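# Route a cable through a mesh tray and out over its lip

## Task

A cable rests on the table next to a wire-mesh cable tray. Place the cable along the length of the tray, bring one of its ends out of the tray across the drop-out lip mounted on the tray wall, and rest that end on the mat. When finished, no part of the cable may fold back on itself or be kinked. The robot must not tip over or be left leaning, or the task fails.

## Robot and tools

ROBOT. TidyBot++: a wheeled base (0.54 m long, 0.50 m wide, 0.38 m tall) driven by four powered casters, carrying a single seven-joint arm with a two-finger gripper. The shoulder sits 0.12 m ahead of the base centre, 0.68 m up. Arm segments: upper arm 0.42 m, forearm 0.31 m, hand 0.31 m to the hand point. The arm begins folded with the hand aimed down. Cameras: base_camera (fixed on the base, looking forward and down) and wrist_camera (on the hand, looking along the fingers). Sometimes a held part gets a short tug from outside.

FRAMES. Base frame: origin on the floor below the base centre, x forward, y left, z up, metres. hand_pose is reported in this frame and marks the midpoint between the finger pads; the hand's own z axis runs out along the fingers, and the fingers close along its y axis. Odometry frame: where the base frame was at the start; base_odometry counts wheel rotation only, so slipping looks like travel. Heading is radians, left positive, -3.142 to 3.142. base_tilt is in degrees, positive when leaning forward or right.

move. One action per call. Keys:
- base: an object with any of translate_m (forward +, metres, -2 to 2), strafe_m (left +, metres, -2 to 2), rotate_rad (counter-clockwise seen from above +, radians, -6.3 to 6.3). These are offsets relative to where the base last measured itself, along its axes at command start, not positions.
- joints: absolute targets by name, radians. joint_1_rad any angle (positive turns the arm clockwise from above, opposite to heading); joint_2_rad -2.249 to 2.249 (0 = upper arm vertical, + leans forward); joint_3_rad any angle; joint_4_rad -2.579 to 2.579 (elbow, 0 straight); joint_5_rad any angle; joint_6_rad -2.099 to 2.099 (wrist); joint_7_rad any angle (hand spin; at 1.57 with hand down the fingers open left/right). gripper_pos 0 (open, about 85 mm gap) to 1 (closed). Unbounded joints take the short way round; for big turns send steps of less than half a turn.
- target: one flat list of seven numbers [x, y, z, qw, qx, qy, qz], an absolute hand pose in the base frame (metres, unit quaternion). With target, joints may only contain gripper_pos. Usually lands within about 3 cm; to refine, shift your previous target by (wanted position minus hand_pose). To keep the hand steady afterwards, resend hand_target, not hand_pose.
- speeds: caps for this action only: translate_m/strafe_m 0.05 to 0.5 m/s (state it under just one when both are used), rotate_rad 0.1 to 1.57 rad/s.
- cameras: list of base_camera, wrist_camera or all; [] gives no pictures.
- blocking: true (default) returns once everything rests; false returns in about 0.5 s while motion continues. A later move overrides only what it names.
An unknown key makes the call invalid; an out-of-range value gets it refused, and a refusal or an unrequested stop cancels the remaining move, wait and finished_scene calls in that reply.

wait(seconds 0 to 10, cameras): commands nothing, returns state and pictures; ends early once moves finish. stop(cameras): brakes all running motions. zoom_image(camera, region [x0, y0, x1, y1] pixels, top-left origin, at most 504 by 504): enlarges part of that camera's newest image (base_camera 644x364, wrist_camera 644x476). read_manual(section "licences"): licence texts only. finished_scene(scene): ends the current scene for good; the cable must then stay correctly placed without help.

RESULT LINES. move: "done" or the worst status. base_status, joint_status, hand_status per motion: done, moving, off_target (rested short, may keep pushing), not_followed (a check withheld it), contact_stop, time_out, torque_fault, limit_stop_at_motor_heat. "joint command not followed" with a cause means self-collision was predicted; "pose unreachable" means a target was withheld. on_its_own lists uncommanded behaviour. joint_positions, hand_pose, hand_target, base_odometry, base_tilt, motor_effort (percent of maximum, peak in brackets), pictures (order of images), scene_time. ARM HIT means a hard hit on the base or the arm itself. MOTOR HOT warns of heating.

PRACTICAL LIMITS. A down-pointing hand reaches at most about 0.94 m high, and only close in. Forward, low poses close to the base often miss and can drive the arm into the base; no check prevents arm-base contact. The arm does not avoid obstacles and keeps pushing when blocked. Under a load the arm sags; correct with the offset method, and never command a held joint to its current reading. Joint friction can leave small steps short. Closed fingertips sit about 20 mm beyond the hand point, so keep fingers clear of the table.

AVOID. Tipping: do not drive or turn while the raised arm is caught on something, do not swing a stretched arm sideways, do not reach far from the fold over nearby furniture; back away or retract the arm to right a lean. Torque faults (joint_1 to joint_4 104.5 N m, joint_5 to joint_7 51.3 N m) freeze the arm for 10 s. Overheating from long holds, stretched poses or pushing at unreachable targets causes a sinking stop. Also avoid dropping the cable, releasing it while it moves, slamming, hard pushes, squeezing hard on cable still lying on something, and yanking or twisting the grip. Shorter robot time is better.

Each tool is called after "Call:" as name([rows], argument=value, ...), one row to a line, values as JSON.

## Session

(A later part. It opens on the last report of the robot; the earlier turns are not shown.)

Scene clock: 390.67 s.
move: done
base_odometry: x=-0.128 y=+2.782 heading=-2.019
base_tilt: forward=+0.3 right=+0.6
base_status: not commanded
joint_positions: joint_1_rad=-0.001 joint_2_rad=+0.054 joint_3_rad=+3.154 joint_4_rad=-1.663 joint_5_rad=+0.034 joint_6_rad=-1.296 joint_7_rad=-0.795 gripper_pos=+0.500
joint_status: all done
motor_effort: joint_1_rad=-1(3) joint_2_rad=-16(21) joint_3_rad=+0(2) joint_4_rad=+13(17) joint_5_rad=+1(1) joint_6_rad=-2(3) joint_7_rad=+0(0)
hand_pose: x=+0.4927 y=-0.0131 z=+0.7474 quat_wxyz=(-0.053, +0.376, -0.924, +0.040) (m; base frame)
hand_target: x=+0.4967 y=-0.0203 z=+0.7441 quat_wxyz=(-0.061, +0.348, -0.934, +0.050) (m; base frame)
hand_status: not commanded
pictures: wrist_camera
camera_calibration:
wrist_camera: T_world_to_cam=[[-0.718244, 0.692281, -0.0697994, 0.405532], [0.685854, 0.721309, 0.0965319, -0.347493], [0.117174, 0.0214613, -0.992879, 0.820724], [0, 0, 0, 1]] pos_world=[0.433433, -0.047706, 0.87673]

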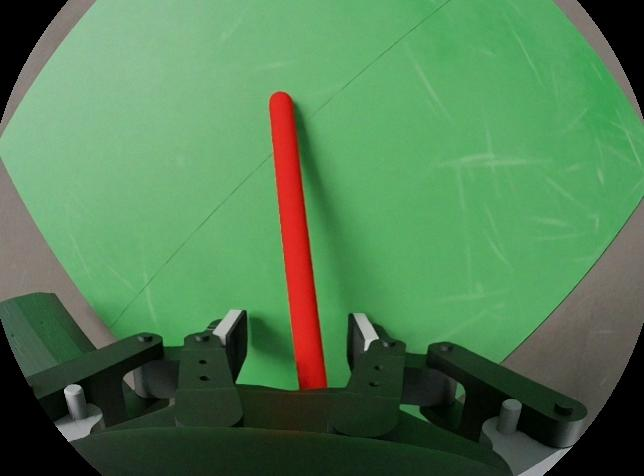

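Call:
move(joints={"joint_2_rad": 0.05, "joint_4_rad": -1.29, "joint_6_rad": -1.72}, cameras=["wrist_camera"])

Scene clock: 395.27 s.
move: done
base_odometry: x=-0.128 y=+2.782 heading=-2.019
base_tilt: forward=+0.3 right=+0.6
base_status: not commanded
joint_positions: joint_1_rad=-0.001 joint_2_rad=+0.054 joint_3_rad=+3.154 joint_4_rad=-1.308 joint_5_rad=+0.034 joint_6_rad=-1.667 joint_7_rad=-0.795 gripper_pos=+0.500
joint_status: all done
motor_effort: joint_1_rad=-1(2) joint_2_rad=-19(21) joint_3_rad=+0(0) joint_4_rad=+17(19) joint_5_rad=+1(1) joint_6_rad=+0(2) joint_7_rad=+0(1)
hand_pose: x=+0.4841 y=-0.0132 z=+0.8578 quat_wxyz=(-0.045, +0.370, -0.927, +0.037) (m; base frame)
hand_target: x=+0.4712 y=-0.0203 z=+0.8641 quat_wxyz=(-0.029, +0.339, -0.939, +0.038) (m; base frame)
hand_status: not commanded
pictures: wrist_camera
camera_calibration:
wrist_camera: T_world_to_cam=[[-0.710386, 0.701424, -0.0579335, 0.393337], [0.696454, 0.712445, 0.0858754, -0.348249], [0.10151, 0.0206567, -0.99462, 0.940414], [0, 0, 0, 1]] pos_world=[0.426499, -0.0472136, 0.988048]

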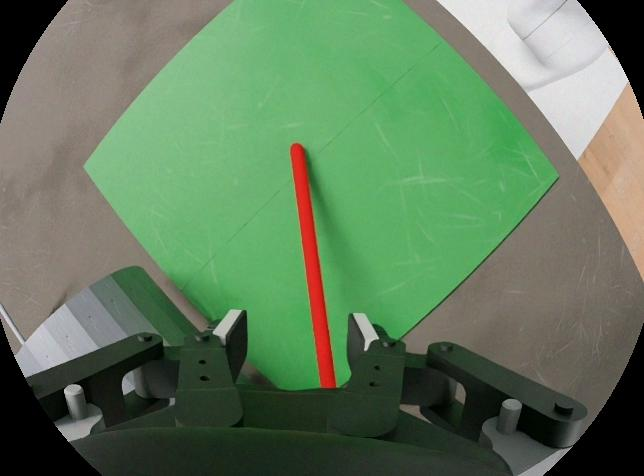

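Call:
move(joints={"joint_2_rad": -0.1, "joint_4_rad": -0.65, "joint_6_rad": -1.85, "joint_7_rad": 1.62}, cameras=["wrist_camera"])

Scene clock: 399.17 s.
move: done
base_odometry: x=-0.128 y=+2.782 heading=-2.019
base_tilt: forward=+0.3 right=+0.6
base_status: not commanded
joint_positions: joint_1_rad=-0.001 joint_2_rad=-0.083 joint_3_rad=+3.154 joint_4_rad=-0.665 joint_5_rad=+0.034 joint_6_rad=-1.799 joint_7_rad=+1.561 gripper_pos=+0.500
joint_status: all done
motor_effort: joint_1_rad=-1(2) joint_2_rad=-10(21) joint_3_rad=+0(0) joint_4_rad=+13(19) joint_5_rad=+1(1) joint_6_rad=+5(6) joint_7_rad=+0(1)
hand_pose: x=+0.4712 y=-0.0135 z=+1.1384 quat_wxyz=(+0.014, +0.928, -0.020, +0.371) (m; base frame)
hand_target: x=+0.4512 y=-0.0205 z=+1.1391 quat_wxyz=(+0.031, +0.932, -0.001, +0.361) (m; base frame)
hand_status: not commanded
pictures: wrist_camera
camera_calibration:
wrist_camera: T_world_to_cam=[[-0.0555392, -0.996216, 0.0668574, -0.0728868], [-0.747341, -0.00292676, -0.664434, 1.1616], [0.662115, -0.0868674, -0.74435, 0.670325], [0, 0, 0, 1]] pos_world=[0.420229, -0.0109819, 1.27563]

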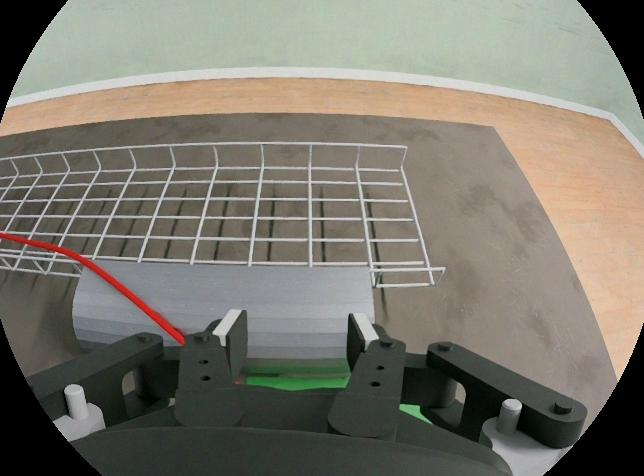

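Call:
zoom_image(camera="wrist_camera", region=[0, 180, 260, 380])

Scaled by 1.938.

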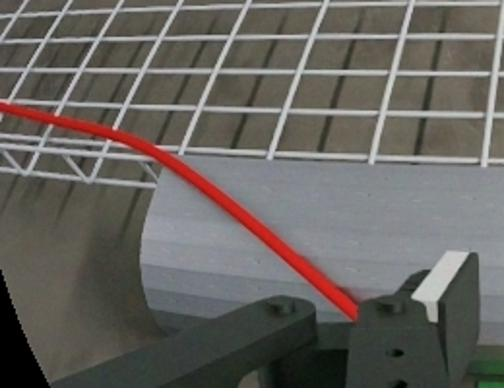

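Call:
move(joints={"joint_1_rad": -0.7}, cameras=["wrist_camera"])

Scene clock: 402.83 s.
move: done
base_odometry: x=-0.128 y=+2.782 heading=-2.019
base_tilt: forward=+0.3 right=+0.7
base_status: not commanded
joint_positions: joint_1_rad=-0.676 joint_2_rad=-0.083 joint_3_rad=+3.154 joint_4_rad=-0.665 joint_5_rad=+0.034 joint_6_rad=-1.800 joint_7_rad=+1.564 gripper_pos=+0.500
joint_status: all done
motor_effort: joint_1_rad=-1(3) joint_2_rad=-10(11) joint_3_rad=+0(1) joint_4_rad=+13(14) joint_5_rad=+0(1) joint_6_rad=+6(6) joint_7_rad=+0(1)
hand_pose: x=+0.4023 y=+0.2094 z=+1.1382 quat_wxyz=(-0.109, +0.882, +0.290, +0.355) (m; base frame)
hand_target: x=+0.3863 y=+0.1983 z=+1.1391 quat_wxyz=(-0.095, +0.876, +0.319, +0.350) (m; base frame)
hand_status: not commanded
pictures: wrist_camera
camera_calibration:
wrist_camera: T_world_to_cam=[[0.580836, -0.811073, 0.0692117, -0.152171], [-0.580049, -0.472043, -0.663866, 1.14098], [0.571115, 0.345452, -0.744642, 0.681598], [0, 0, 0, 1]] pos_world=[0.360939, 0.17971, 1.27554]

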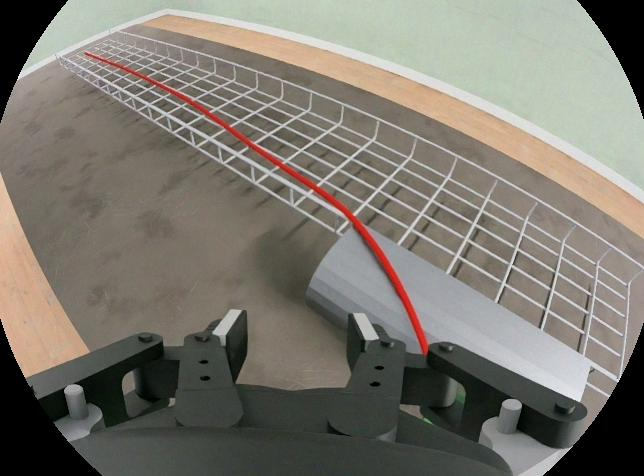

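Call:
zoom_image(camera="wrist_camera", region=[40, 10, 260, 180])

Call:
zoom_image(camera="wrist_camera", region=[240, 140, 460, 350])

Scaled by 2.291.

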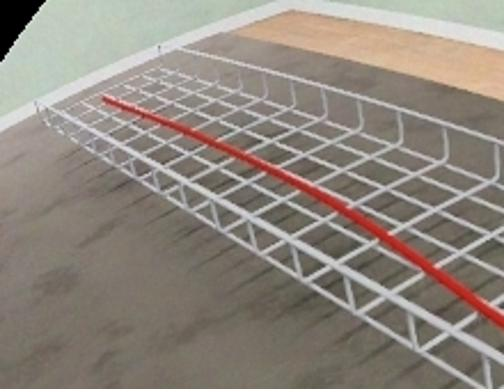

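Scaled by 2.291.

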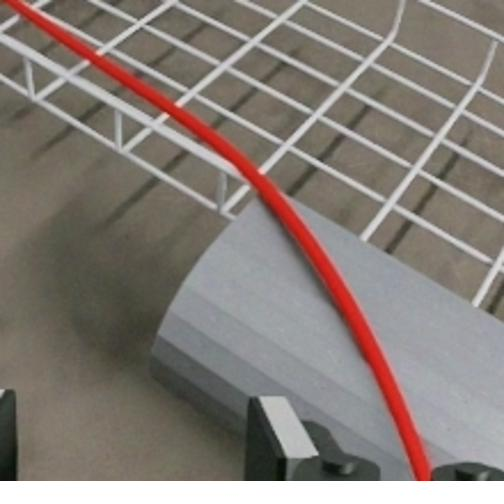

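Call:
move(base={"translate_m": 0.08, "strafe_m": 0.25}, joints={"joint_1_rad": 0.02, "joint_2_rad": 0.24, "joint_4_rad": -0.87, "joint_6_rad": -1.85, "joint_7_rad": 2.73, "gripper_pos": 0.6}, cameras=["wrist_camera", "base_camera"])

Scene clock: 422.33 s.
move: done
base_odometry: x=+0.063 y=+2.602 heading=-2.018
base_tilt: forward=+0.3 right=+0.6
base_status: done
joint_positions: joint_1_rad=+0.001 joint_2_rad=+0.225 joint_3_rad=+3.154 joint_4_rad=-0.858 joint_5_rad=+0.034 joint_6_rad=-1.803 joint_7_rad=+2.672 gripper_pos=+0.600
joint_status: all done
motor_effort: joint_1_rad=-1(3) joint_2_rad=-25(30) joint_3_rad=+0(2) joint_4_rad=+16(18) joint_5_rad=+0(2) joint_6_rad=+2(7) joint_7_rad=+0(1)
hand_pose: x=+0.5691 y=-0.0143 z=+0.9385 quat_wxyz=(+0.082, +0.852, +0.508, +0.099) (m; base frame)
hand_target: x=+0.5561 y=-0.0291 z=+0.9245 quat_wxyz=(+0.072, +0.848, +0.522, +0.061) (m; base frame)
hand_status: not commanded
pictures: base_camera, wrist_camera
camera_calibration:
wrist_camera: T_world_to_cam=[[0.851087, -0.438718, 0.288407, -0.770804], [-0.445478, -0.894134, -0.0455335, 0.336609], [0.277851, -0.089726, -0.956425, 0.874376], [0, 0, 0, 1]] pos_world=[0.563027, 0.0412627, 1.07391]

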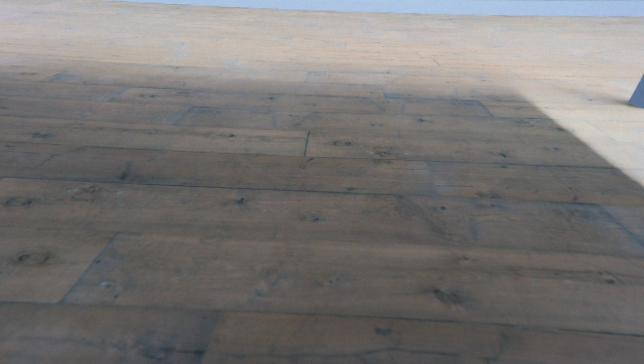

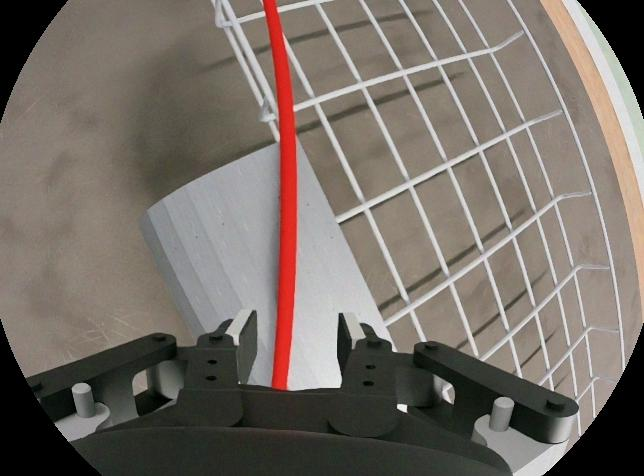

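Call:
move(joints={"joint_1_rad": 0.02, "joint_2_rad": 0.14, "joint_4_rad": -1.11, "joint_6_rad": -1.535}, cameras=["wrist_camera"])

Scene clock: 427.57 s.
move: done
base_odometry: x=+0.063 y=+2.602 heading=-2.018
base_tilt: forward=+0.3 right=+0.6
base_status: not commanded
joint_positions: joint_1_rad=+0.001 joint_2_rad=+0.169 joint_3_rad=+3.154 joint_4_rad=-1.099 joint_5_rad=+0.034 joint_6_rad=-1.588 joint_7_rad=+2.674 gripper_pos=+0.600
joint_status: all done
motor_effort: joint_1_rad=-1(2) joint_2_rad=-24(27) joint_3_rad=+0(0) joint_4_rad=+18(19) joint_5_rad=+1(1) joint_6_rad=+2(2) joint_7_rad=+0(0)
hand_pose: x=+0.5775 y=-0.0150 z=+0.8916 quat_wxyz=(+0.091, +0.848, +0.511, +0.111) (m; base frame)
hand_target: x=+0.5839 y=-0.0314 z=+0.9062 quat_wxyz=(+0.121, +0.835, +0.520, +0.132) (m; base frame)
hand_status: not commanded
pictures: wrist_camera
camera_calibration:
wrist_camera: T_world_to_cam=[[0.846235, -0.430255, 0.314271, -0.784907], [-0.436074, -0.8982, -0.0554728, 0.340941], [0.306146, -0.0901024, -0.947711, 0.802914], [0, 0, 0, 1]] pos_world=[0.567083, 0.0408682, 1.02652]

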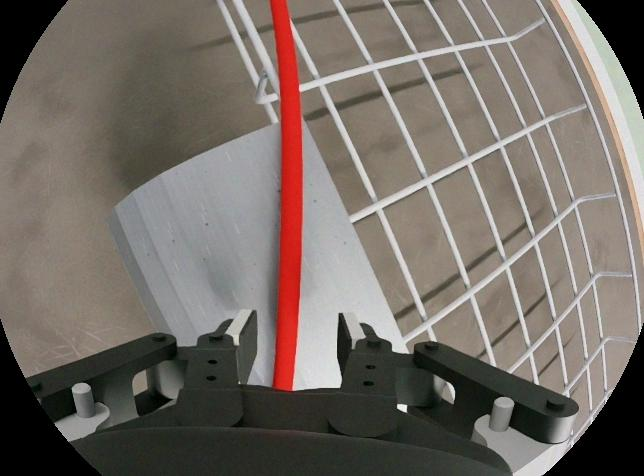

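Call:
move(joints={"joint_2_rad": 0.125, "joint_4_rad": -1.2, "joint_6_rad": -1.45}, cameras=["wrist_camera"])

Scene clock: 431.37 s.
move: done
base_odometry: x=+0.063 y=+2.602 heading=-2.018
base_tilt: forward=+0.4 right=+0.7
base_status: not commanded
joint_positions: joint_1_rad=+0.001 joint_2_rad=+0.141 joint_3_rad=+3.154 joint_4_rad=-1.181 joint_5_rad=+0.034 joint_6_rad=-1.506 joint_7_rad=+2.674 gripper_pos=+0.600
joint_status: all done
motor_effort: joint_1_rad=-1(2) joint_2_rad=-22(25) joint_3_rad=+0(0) joint_4_rad=+17(18) joint_5_rad=+1(1) joint_6_rad=+2(3) joint_7_rad=+0(0)
hand_pose: x=+0.5788 y=-0.0151 z=+0.8800 quat_wxyz=(+0.098, +0.845, +0.511, +0.123) (m; base frame)
hand_target: x=+0.5872 y=-0.0316 z=+0.8855 quat_wxyz=(+0.124, +0.833, +0.521, +0.136) (m; base frame)
hand_status: not commanded
pictures: wrist_camera
camera_calibration:
wrist_camera: T_world_to_cam=[[0.838026, -0.427567, 0.338968, -0.799315], [-0.431725, -0.899494, -0.067255, 0.348562], [0.333656, -0.0899797, -0.938391, 0.767474], [0, 0, 0, 1]] pos_world=[0.564257, 0.0408266, 1.01458]

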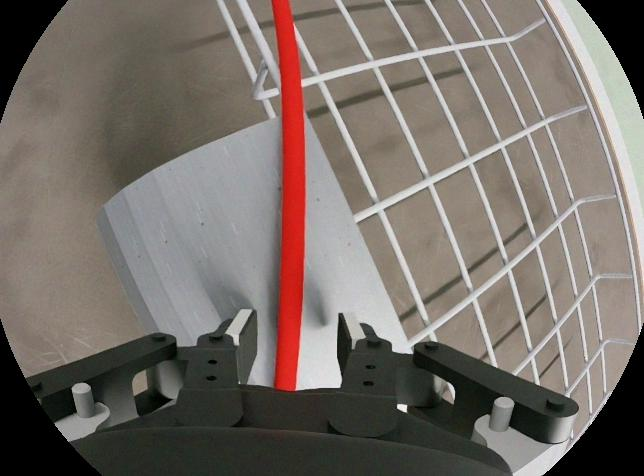

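Call:
move(joints={"joint_2_rad": 0.11, "joint_4_rad": -1.25, "joint_6_rad": -1.4}, cameras=["wrist_camera"])

Scene clock: 433.57 s.
move: done
base_odometry: x=+0.063 y=+2.602 heading=-2.018
base_tilt: forward=+0.3 right=+0.6
base_status: not commanded
joint_positions: joint_1_rad=+0.001 joint_2_rad=+0.111 joint_3_rad=+3.154 joint_4_rad=-1.226 joint_5_rad=+0.034 joint_6_rad=-1.455 joint_7_rad=+2.674 gripper_pos=+0.600
joint_status: all done
motor_effort: joint_1_rad=+0(1) joint_2_rad=-18(21) joint_3_rad=+1(1) joint_4_rad=+16(17) joint_5_rad=+1(2) joint_6_rad=+3(4) joint_7_rad=+0(1)
hand_pose: x=+0.5781 y=-0.0152 z=+0.8805 quat_wxyz=(+0.107, +0.842, +0.510, +0.138) (m; base frame)
hand_target: x=+0.5878 y=-0.0315 z=+0.8773 quat_wxyz=(+0.128, +0.832, +0.522, +0.142) (m; base frame)
hand_status: not commanded
pictures: wrist_camera
camera_calibration:
wrist_camera: T_world_to_cam=[[0.8263, -0.425931, 0.368525, -0.818158], [-0.427533, -0.900281, -0.0819117, 0.358743], [0.366665, -0.089873, -0.926002, 0.738158], [0, 0, 0, 1]] pos_world=[0.558762, 0.0408318, 1.01443]

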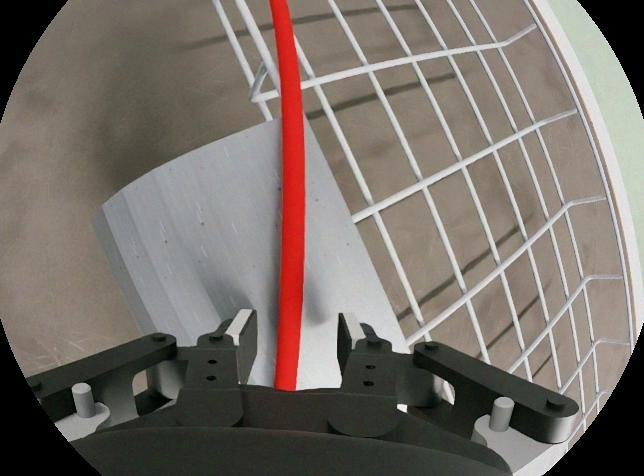

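Call:
move(joints={"joint_2_rad": 0.11, "joint_4_rad": -1.275, "joint_6_rad": -1.38}, cameras=["wrist_camera"])

Scene clock: 435.83 s.
move: done
base_odometry: x=+0.063 y=+2.602 heading=-2.018
base_tilt: forward=+0.3 right=+0.6
base_status: not commanded
joint_positions: joint_1_rad=+0.001 joint_2_rad=+0.100 joint_3_rad=+3.154 joint_4_rad=-1.244 joint_5_rad=+0.034 joint_6_rad=-1.435 joint_7_rad=+2.674 gripper_pos=+0.600
joint_status: all done
motor_effort: joint_1_rad=+0(0) joint_2_rad=-16(19) joint_3_rad=+1(1) joint_4_rad=+15(16) joint_5_rad=+2(2) joint_6_rad=+3(4) joint_7_rad=+0(0)
hand_pose: x=+0.5778 y=-0.0152 z=+0.8806 quat_wxyz=(+0.111, +0.841, +0.509, +0.144) (m; base frame)
hand_target: x=+0.5879 y=-0.0315 z=+0.8690 quat_wxyz=(+0.127, +0.832, +0.522, +0.140) (m; base frame)
hand_status: not commanded
pictures: wrist_camera
camera_calibration:
wrist_camera: T_world_to_cam=[[0.821336, -0.425297, 0.38017, -0.825336], [-0.425733, -0.900587, -0.0877161, 0.362689], [0.379682, -0.0898064, -0.920748, 0.726225], [0, 0, 0, 1]] pos_world=[0.556553, 0.0408396, 1.01425]

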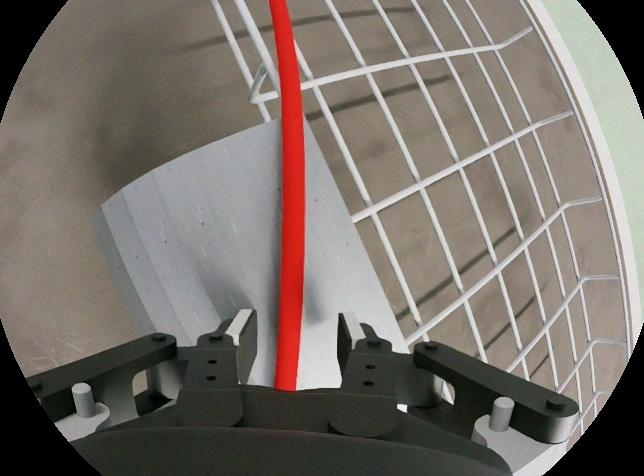

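Call:
move(joints={"joint_2_rad": 0.11, "joint_4_rad": -1.225, "joint_6_rad": -1.42, "gripper_pos": 0.97}, cameras=["wrist_camera"])

Scene clock: 438.43 s.
move: done
base_odometry: x=+0.063 y=+2.602 heading=-2.018
base_tilt: forward=+0.3 right=+0.6
base_status: not commanded
joint_positions: joint_1_rad=+0.001 joint_2_rad=+0.105 joint_3_rad=+3.154 joint_4_rad=-1.236 joint_5_rad=+0.034 joint_6_rad=-1.435 joint_7_rad=+2.674 gripper_pos=+0.942
joint_status: all done
motor_effort: joint_1_rad=-1(2) joint_2_rad=-22(22) joint_3_rad=+0(1) joint_4_rad=+18(19) joint_5_rad=+0(2) joint_6_rad=+3(4) joint_7_rad=+0(0)
hand_pose: x=+0.5805 y=-0.0152 z=+0.8812 quat_wxyz=(+0.111, +0.841, +0.509, +0.145) (m; base frame)
hand_target: x=+0.5875 y=-0.0316 z=+0.8855 quat_wxyz=(+0.130, +0.831, +0.521, +0.144) (m; base frame)
hand_status: not commanded
pictures: wrist_camera
camera_calibration:
wrist_camera: T_world_to_cam=[[0.820602, -0.425251, 0.381803, -0.828833], [-0.425553, -0.9006, -0.0884534, 0.364437], [0.381467, -0.0898926, -0.920001, 0.724008], [0, 0, 0, 1]] pos_world=[0.559044, 0.0408332, 1.01477]

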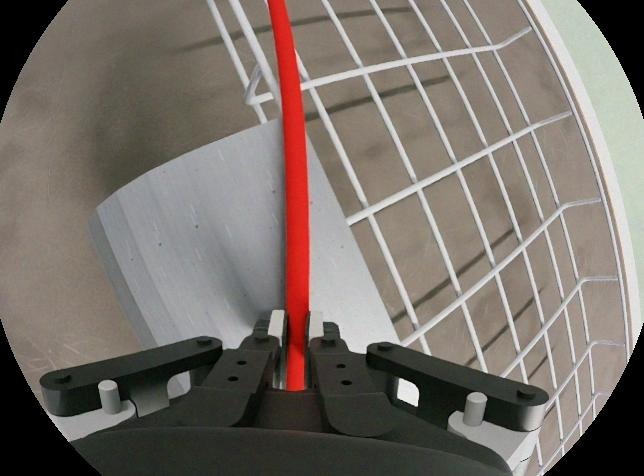

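Call:
move(joints={"joint_2_rad": 0.11, "joint_4_rad": -1.115, "joint_6_rad": -1.63}, cameras=[])

Call:
move(joints={"joint_1_rad": 0.2, "joint_2_rad": 0.188, "joint_4_rad": -1.015, "joint_6_rad": -1.63}, cameras=["wrist_camera"])

Scene clock: 442.83 s.
move: done
base_odometry: x=+0.063 y=+2.602 heading=-2.018
base_tilt: forward=+0.3 right=+0.6
base_status: not commanded
joint_positions: joint_1_rad=+0.001 joint_2_rad=+0.109 joint_3_rad=+3.154 joint_4_rad=-1.134 joint_5_rad=+0.034 joint_6_rad=-1.580 joint_7_rad=+2.675 gripper_pos=+0.942
joint_status: all done
motor_effort: joint_1_rad=-1(2) joint_2_rad=-23(25) joint_3_rad=+0(1) joint_4_rad=+18(20) joint_5_rad=+1(1) joint_6_rad=+2(3) joint_7_rad=+0(1)
hand_pose: x=+0.5596 y=-0.0150 z=+0.9058 quat_wxyz=(+0.099, +0.846, +0.510, +0.125) (m; base frame)
hand_target: x=+0.5482 y=-0.0302 z=+0.9083 quat_wxyz=(+0.102, +0.841, +0.522, +0.104) (m; base frame)
hand_status: not commanded
pictures: none
No camera images: "cameras" was empty.

Scene clock: 443.97 s.
move: done
base_odometry: x=+0.063 y=+2.602 heading=-2.018
base_tilt: forward=+0.3 right=+0.6
base_status: not commanded
joint_positions: joint_1_rad=+0.179 joint_2_rad=+0.178 joint_3_rad=+3.154 joint_4_rad=-1.038 joint_5_rad=+0.034 joint_6_rad=-1.581 joint_7_rad=+2.675 gripper_pos=+0.942
joint_status: all done
motor_effort: joint_1_rad=-1(2) joint_2_rad=-25(26) joint_3_rad=+0(2) joint_4_rad=+19(19) joint_5_rad=+1(2) joint_6_rad=+2(3) joint_7_rad=-1(1)
hand_pose: x=+0.5830 y=-0.0990 z=+0.9120 quat_wxyz=(+0.117, +0.886, +0.431, +0.126) (m; base frame)
hand_target: x=+0.5716 y=-0.1140 z=+0.9120 quat_wxyz=(+0.118, +0.883, +0.443, +0.102) (m; base frame)
hand_status: not commanded
pictures: wrist_camera
camera_calibration:
wrist_camera: T_world_to_cam=[[0.737814, -0.568712, 0.363588, -0.82755], [-0.583637, -0.808099, -0.0796489, 0.386013], [0.339112, -0.153438, -0.928149, 0.76977], [0, 0, 0, 1]] pos_world=[0.574832, -0.0405897, 1.04609]

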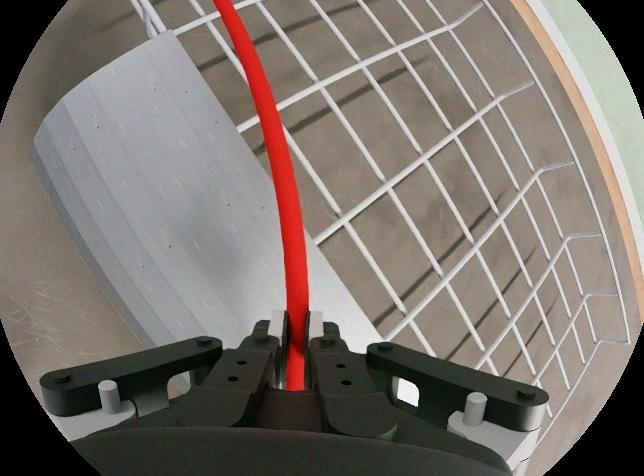

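Call:
move(joints={"joint_1_rad": 0.2, "joint_2_rad": 0.145, "joint_4_rad": -1.17, "joint_6_rad": -1.435}, cameras=["wrist_camera"])

Scene clock: 446.97 s.
move: done
base_odometry: x=+0.063 y=+2.602 heading=-2.018
base_tilt: forward=+0.4 right=+0.7
base_status: not commanded
joint_positions: joint_1_rad=+0.179 joint_2_rad=+0.164 joint_3_rad=+3.154 joint_4_rad=-1.156 joint_5_rad=+0.034 joint_6_rad=-1.484 joint_7_rad=+2.675 gripper_pos=+0.942
joint_status: all done
motor_effort: joint_1_rad=-1(2) joint_2_rad=-22(27) joint_3_rad=+0(1) joint_4_rad=+17(20) joint_5_rad=+1(1) joint_6_rad=+2(3) joint_7_rad=+0(1)
hand_pose: x=+0.5849 y=-0.0994 z=+0.8812 quat_wxyz=(+0.116, +0.885, +0.433, +0.123) (m; base frame)
hand_target: x=+0.5884 y=-0.1179 z=+0.8903 quat_wxyz=(+0.144, +0.875, +0.443, +0.133) (m; base frame)
hand_status: not commanded
pictures: wrist_camera
camera_calibration:
wrist_camera: T_world_to_cam=[[0.742086, -0.566539, 0.358249, -0.815569], [-0.581603, -0.80991, -0.0760539, 0.379765], [0.333237, -0.15192, -0.930523, 0.746067], [0, 0, 0, 1]] pos_world=[0.577478, -0.0411339, 1.01529]

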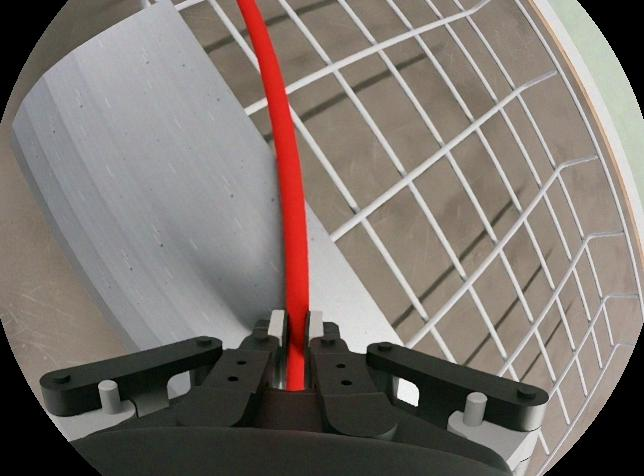

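Call:
move(joints={"gripper_pos": 0.5}, cameras=["wrist_camera"])

Call:
move(joints={"joint_2_rad": 0.17, "joint_4_rad": -0.9, "joint_6_rad": -1.78}, cameras=["wrist_camera"])

Scene clock: 449.33 s.
move: done
base_odometry: x=+0.063 y=+2.602 heading=-2.018
base_tilt: forward=+0.4 right=+0.6
base_status: not commanded
joint_positions: joint_1_rad=+0.180 joint_2_rad=+0.160 joint_3_rad=+3.154 joint_4_rad=-1.159 joint_5_rad=+0.034 joint_6_rad=-1.476 joint_7_rad=+2.675 gripper_pos=+0.500
joint_status: all done
motor_effort: joint_1_rad=-1(2) joint_2_rad=-24(25) joint_3_rad=+0(1) joint_4_rad=+17(18) joint_5_rad=+0(1) joint_6_rad=+2(3) joint_7_rad=+0(1)
hand_pose: x=+0.5860 y=-0.1001 z=+0.8826 quat_wxyz=(+0.118, +0.885, +0.433, +0.126) (m; base frame)
hand_target: x=+0.5884 y=-0.1179 z=+0.8903 quat_wxyz=(+0.144, +0.875, +0.443, +0.133) (m; base frame)
hand_status: not commanded
pictures: wrist_camera
camera_calibration:
wrist_camera: T_world_to_cam=[[0.738436, -0.566267, 0.366134, -0.822076], [-0.581308, -0.809746, -0.0799526, 0.383313], [0.34175, -0.153797, -0.927121, 0.738803], [0, 0, 0, 1]] pos_world=[0.577388, -0.0415035, 1.0166]

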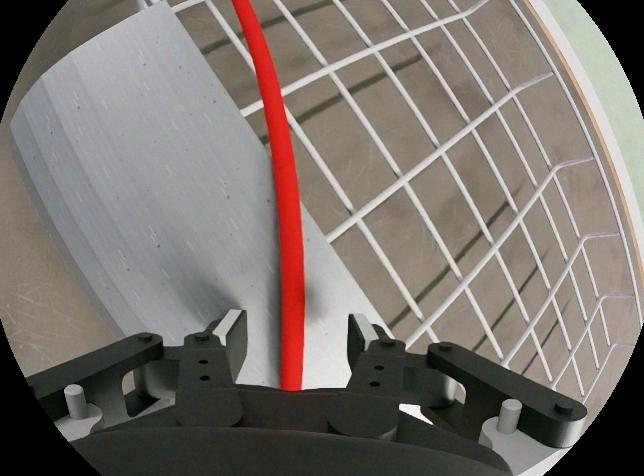

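Scene clock: 450.67 s.
move: done
base_odometry: x=+0.063 y=+2.602 heading=-2.018
base_tilt: forward=+0.3 right=+0.6
base_status: not commanded
joint_positions: joint_1_rad=+0.180 joint_2_rad=+0.161 joint_3_rad=+3.154 joint_4_rad=-0.918 joint_5_rad=+0.034 joint_6_rad=-1.725 joint_7_rad=+2.675 gripper_pos=+0.500
joint_status: all done
motor_effort: joint_1_rad=-1(2) joint_2_rad=-23(26) joint_3_rad=+0(1) joint_4_rad=+17(20) joint_5_rad=+0(1) joint_6_rad=+2(3) joint_7_rad=+0(1)
hand_pose: x=+0.5566 y=-0.0941 z=+0.9522 quat_wxyz=(+0.115, +0.887, +0.429, +0.124) (m; base frame)
hand_target: x=+0.5423 y=-0.1072 z=+0.9496 quat_wxyz=(+0.112, +0.885, +0.441, +0.096) (m; base frame)
hand_status: not commanded
pictures: wrist_camera
camera_calibration:
wrist_camera: T_world_to_cam=[[0.736698, -0.573795, 0.357821, -0.814271], [-0.58832, -0.80474, -0.079206, 0.380266], [0.333401, -0.152162, -0.930425, 0.822228], [0, 0, 0, 1]] pos_world=[0.549458, -0.0360976, 1.0865]

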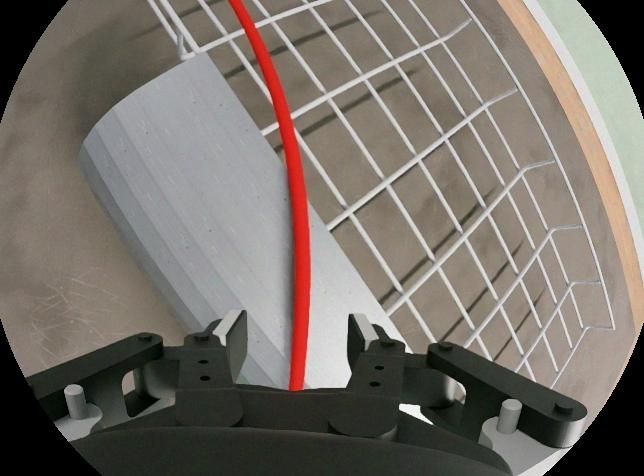

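Call:
move(joints={"joint_1_rad": 0.82, "joint_2_rad": -0.1, "joint_4_rad": -0.97, "joint_6_rad": -1.99, "joint_7_rad": 0.75}, cameras=["wrist_camera"])

Scene clock: 455.93 s.
move: done
base_odometry: x=+0.063 y=+2.602 heading=-2.018
base_tilt: forward=+0.4 right=+0.6
base_status: not commanded
joint_positions: joint_1_rad=+0.797 joint_2_rad=-0.080 joint_3_rad=+3.154 joint_4_rad=-0.957 joint_5_rad=+0.034 joint_6_rad=-1.938 joint_7_rad=+0.809 gripper_pos=+0.500
joint_status: all done
motor_effort: joint_1_rad=-1(2) joint_2_rad=-12(25) joint_3_rad=+0(1) joint_4_rad=+15(18) joint_5_rad=+1(1) joint_6_rad=+2(3) joint_7_rad=+0(1)
hand_pose: x=+0.3249 y=-0.2289 z=+1.0075 quat_wxyz=(+0.018, +0.691, -0.704, +0.162) (m; base frame)
hand_target: x=+0.2994 y=-0.2207 z=+1.0044 quat_wxyz=(+0.021, +0.658, -0.739, +0.140) (m; base frame)
hand_status: not commanded
pictures: wrist_camera
camera_calibration:
wrist_camera: T_world_to_cam=[[-0.988198, -0.0279906, -0.150601, 0.456835], [0.00652472, 0.974579, -0.223947, 0.49976], [0.153041, -0.222287, -0.962895, 1.00564], [0, 0, 0, 1]] pos_world=[0.294278, -0.250728, 1.14904]

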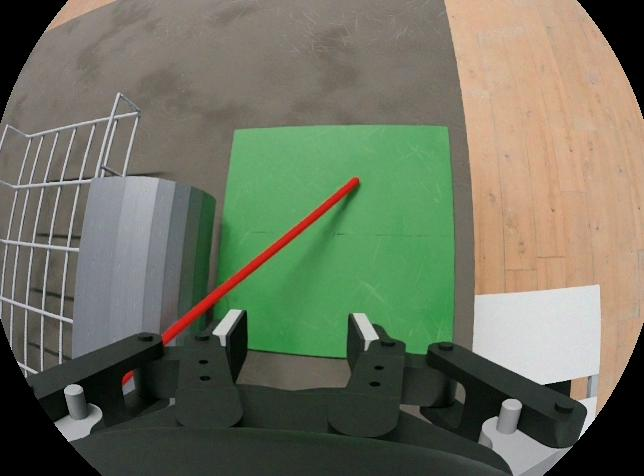

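Call:
zoom_image(camera="wrist_camera", region=[200, 120, 470, 340])

Scaled by 1.867.

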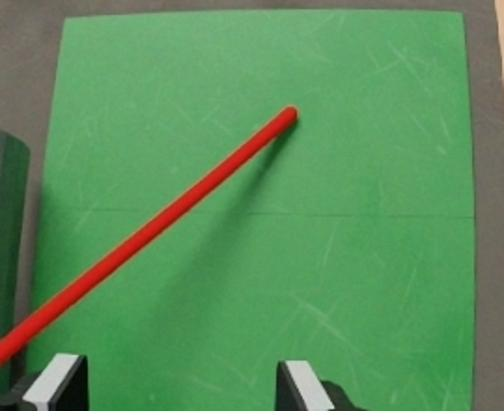

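Call:
move(joints={"joint_1_rad": -0.25, "joint_2_rad": -0.1, "joint_4_rad": -0.75, "joint_6_rad": -1.9, "joint_7_rad": 1.62}, cameras=["wrist_camera"])

Scene clock: 463.13 s.
move: done
base_odometry: x=+0.063 y=+2.602 heading=-2.018
base_tilt: forward=+0.3 right=+0.6
base_status: not commanded
joint_positions: joint_1_rad=-0.226 joint_2_rad=-0.080 joint_3_rad=+3.154 joint_4_rad=-0.769 joint_5_rad=+0.034 joint_6_rad=-1.939 joint_7_rad=+1.562 gripper_pos=+0.500
joint_status: all done
motor_effort: joint_1_rad=-1(2) joint_2_rad=-10(13) joint_3_rad=+0(1) joint_4_rad=+13(16) joint_5_rad=+0(1) joint_6_rad=+4(4) joint_7_rad=+0(1)
hand_pose: x=+0.4327 y=+0.0588 z=+1.0729 quat_wxyz=(-0.015, +0.963, +0.089, +0.254) (m; base frame)
hand_target: x=+0.4354 y=+0.0601 z=+1.0925 quat_wxyz=(-0.007, +0.949, +0.119, +0.292) (m; base frame)
hand_status: not commanded
pictures: wrist_camera
camera_calibration:
wrist_camera: T_world_to_cam=[[0.183604, -0.980282, 0.0730583, -0.109735], [-0.865018, -0.196424, -0.461694, 0.934347], [0.46694, 0.0215719, -0.884026, 0.881282], [0, 0, 0, 1]] pos_world=[0.416869, 0.0569458, 1.21848]

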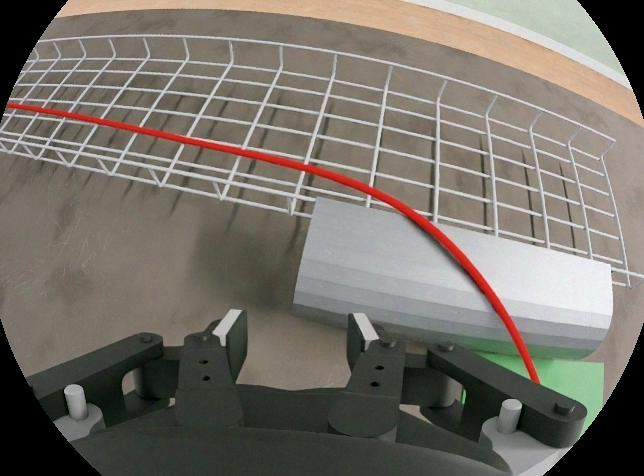

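Call:
finished_scene(scene=2)

The scene is finished: the task was done.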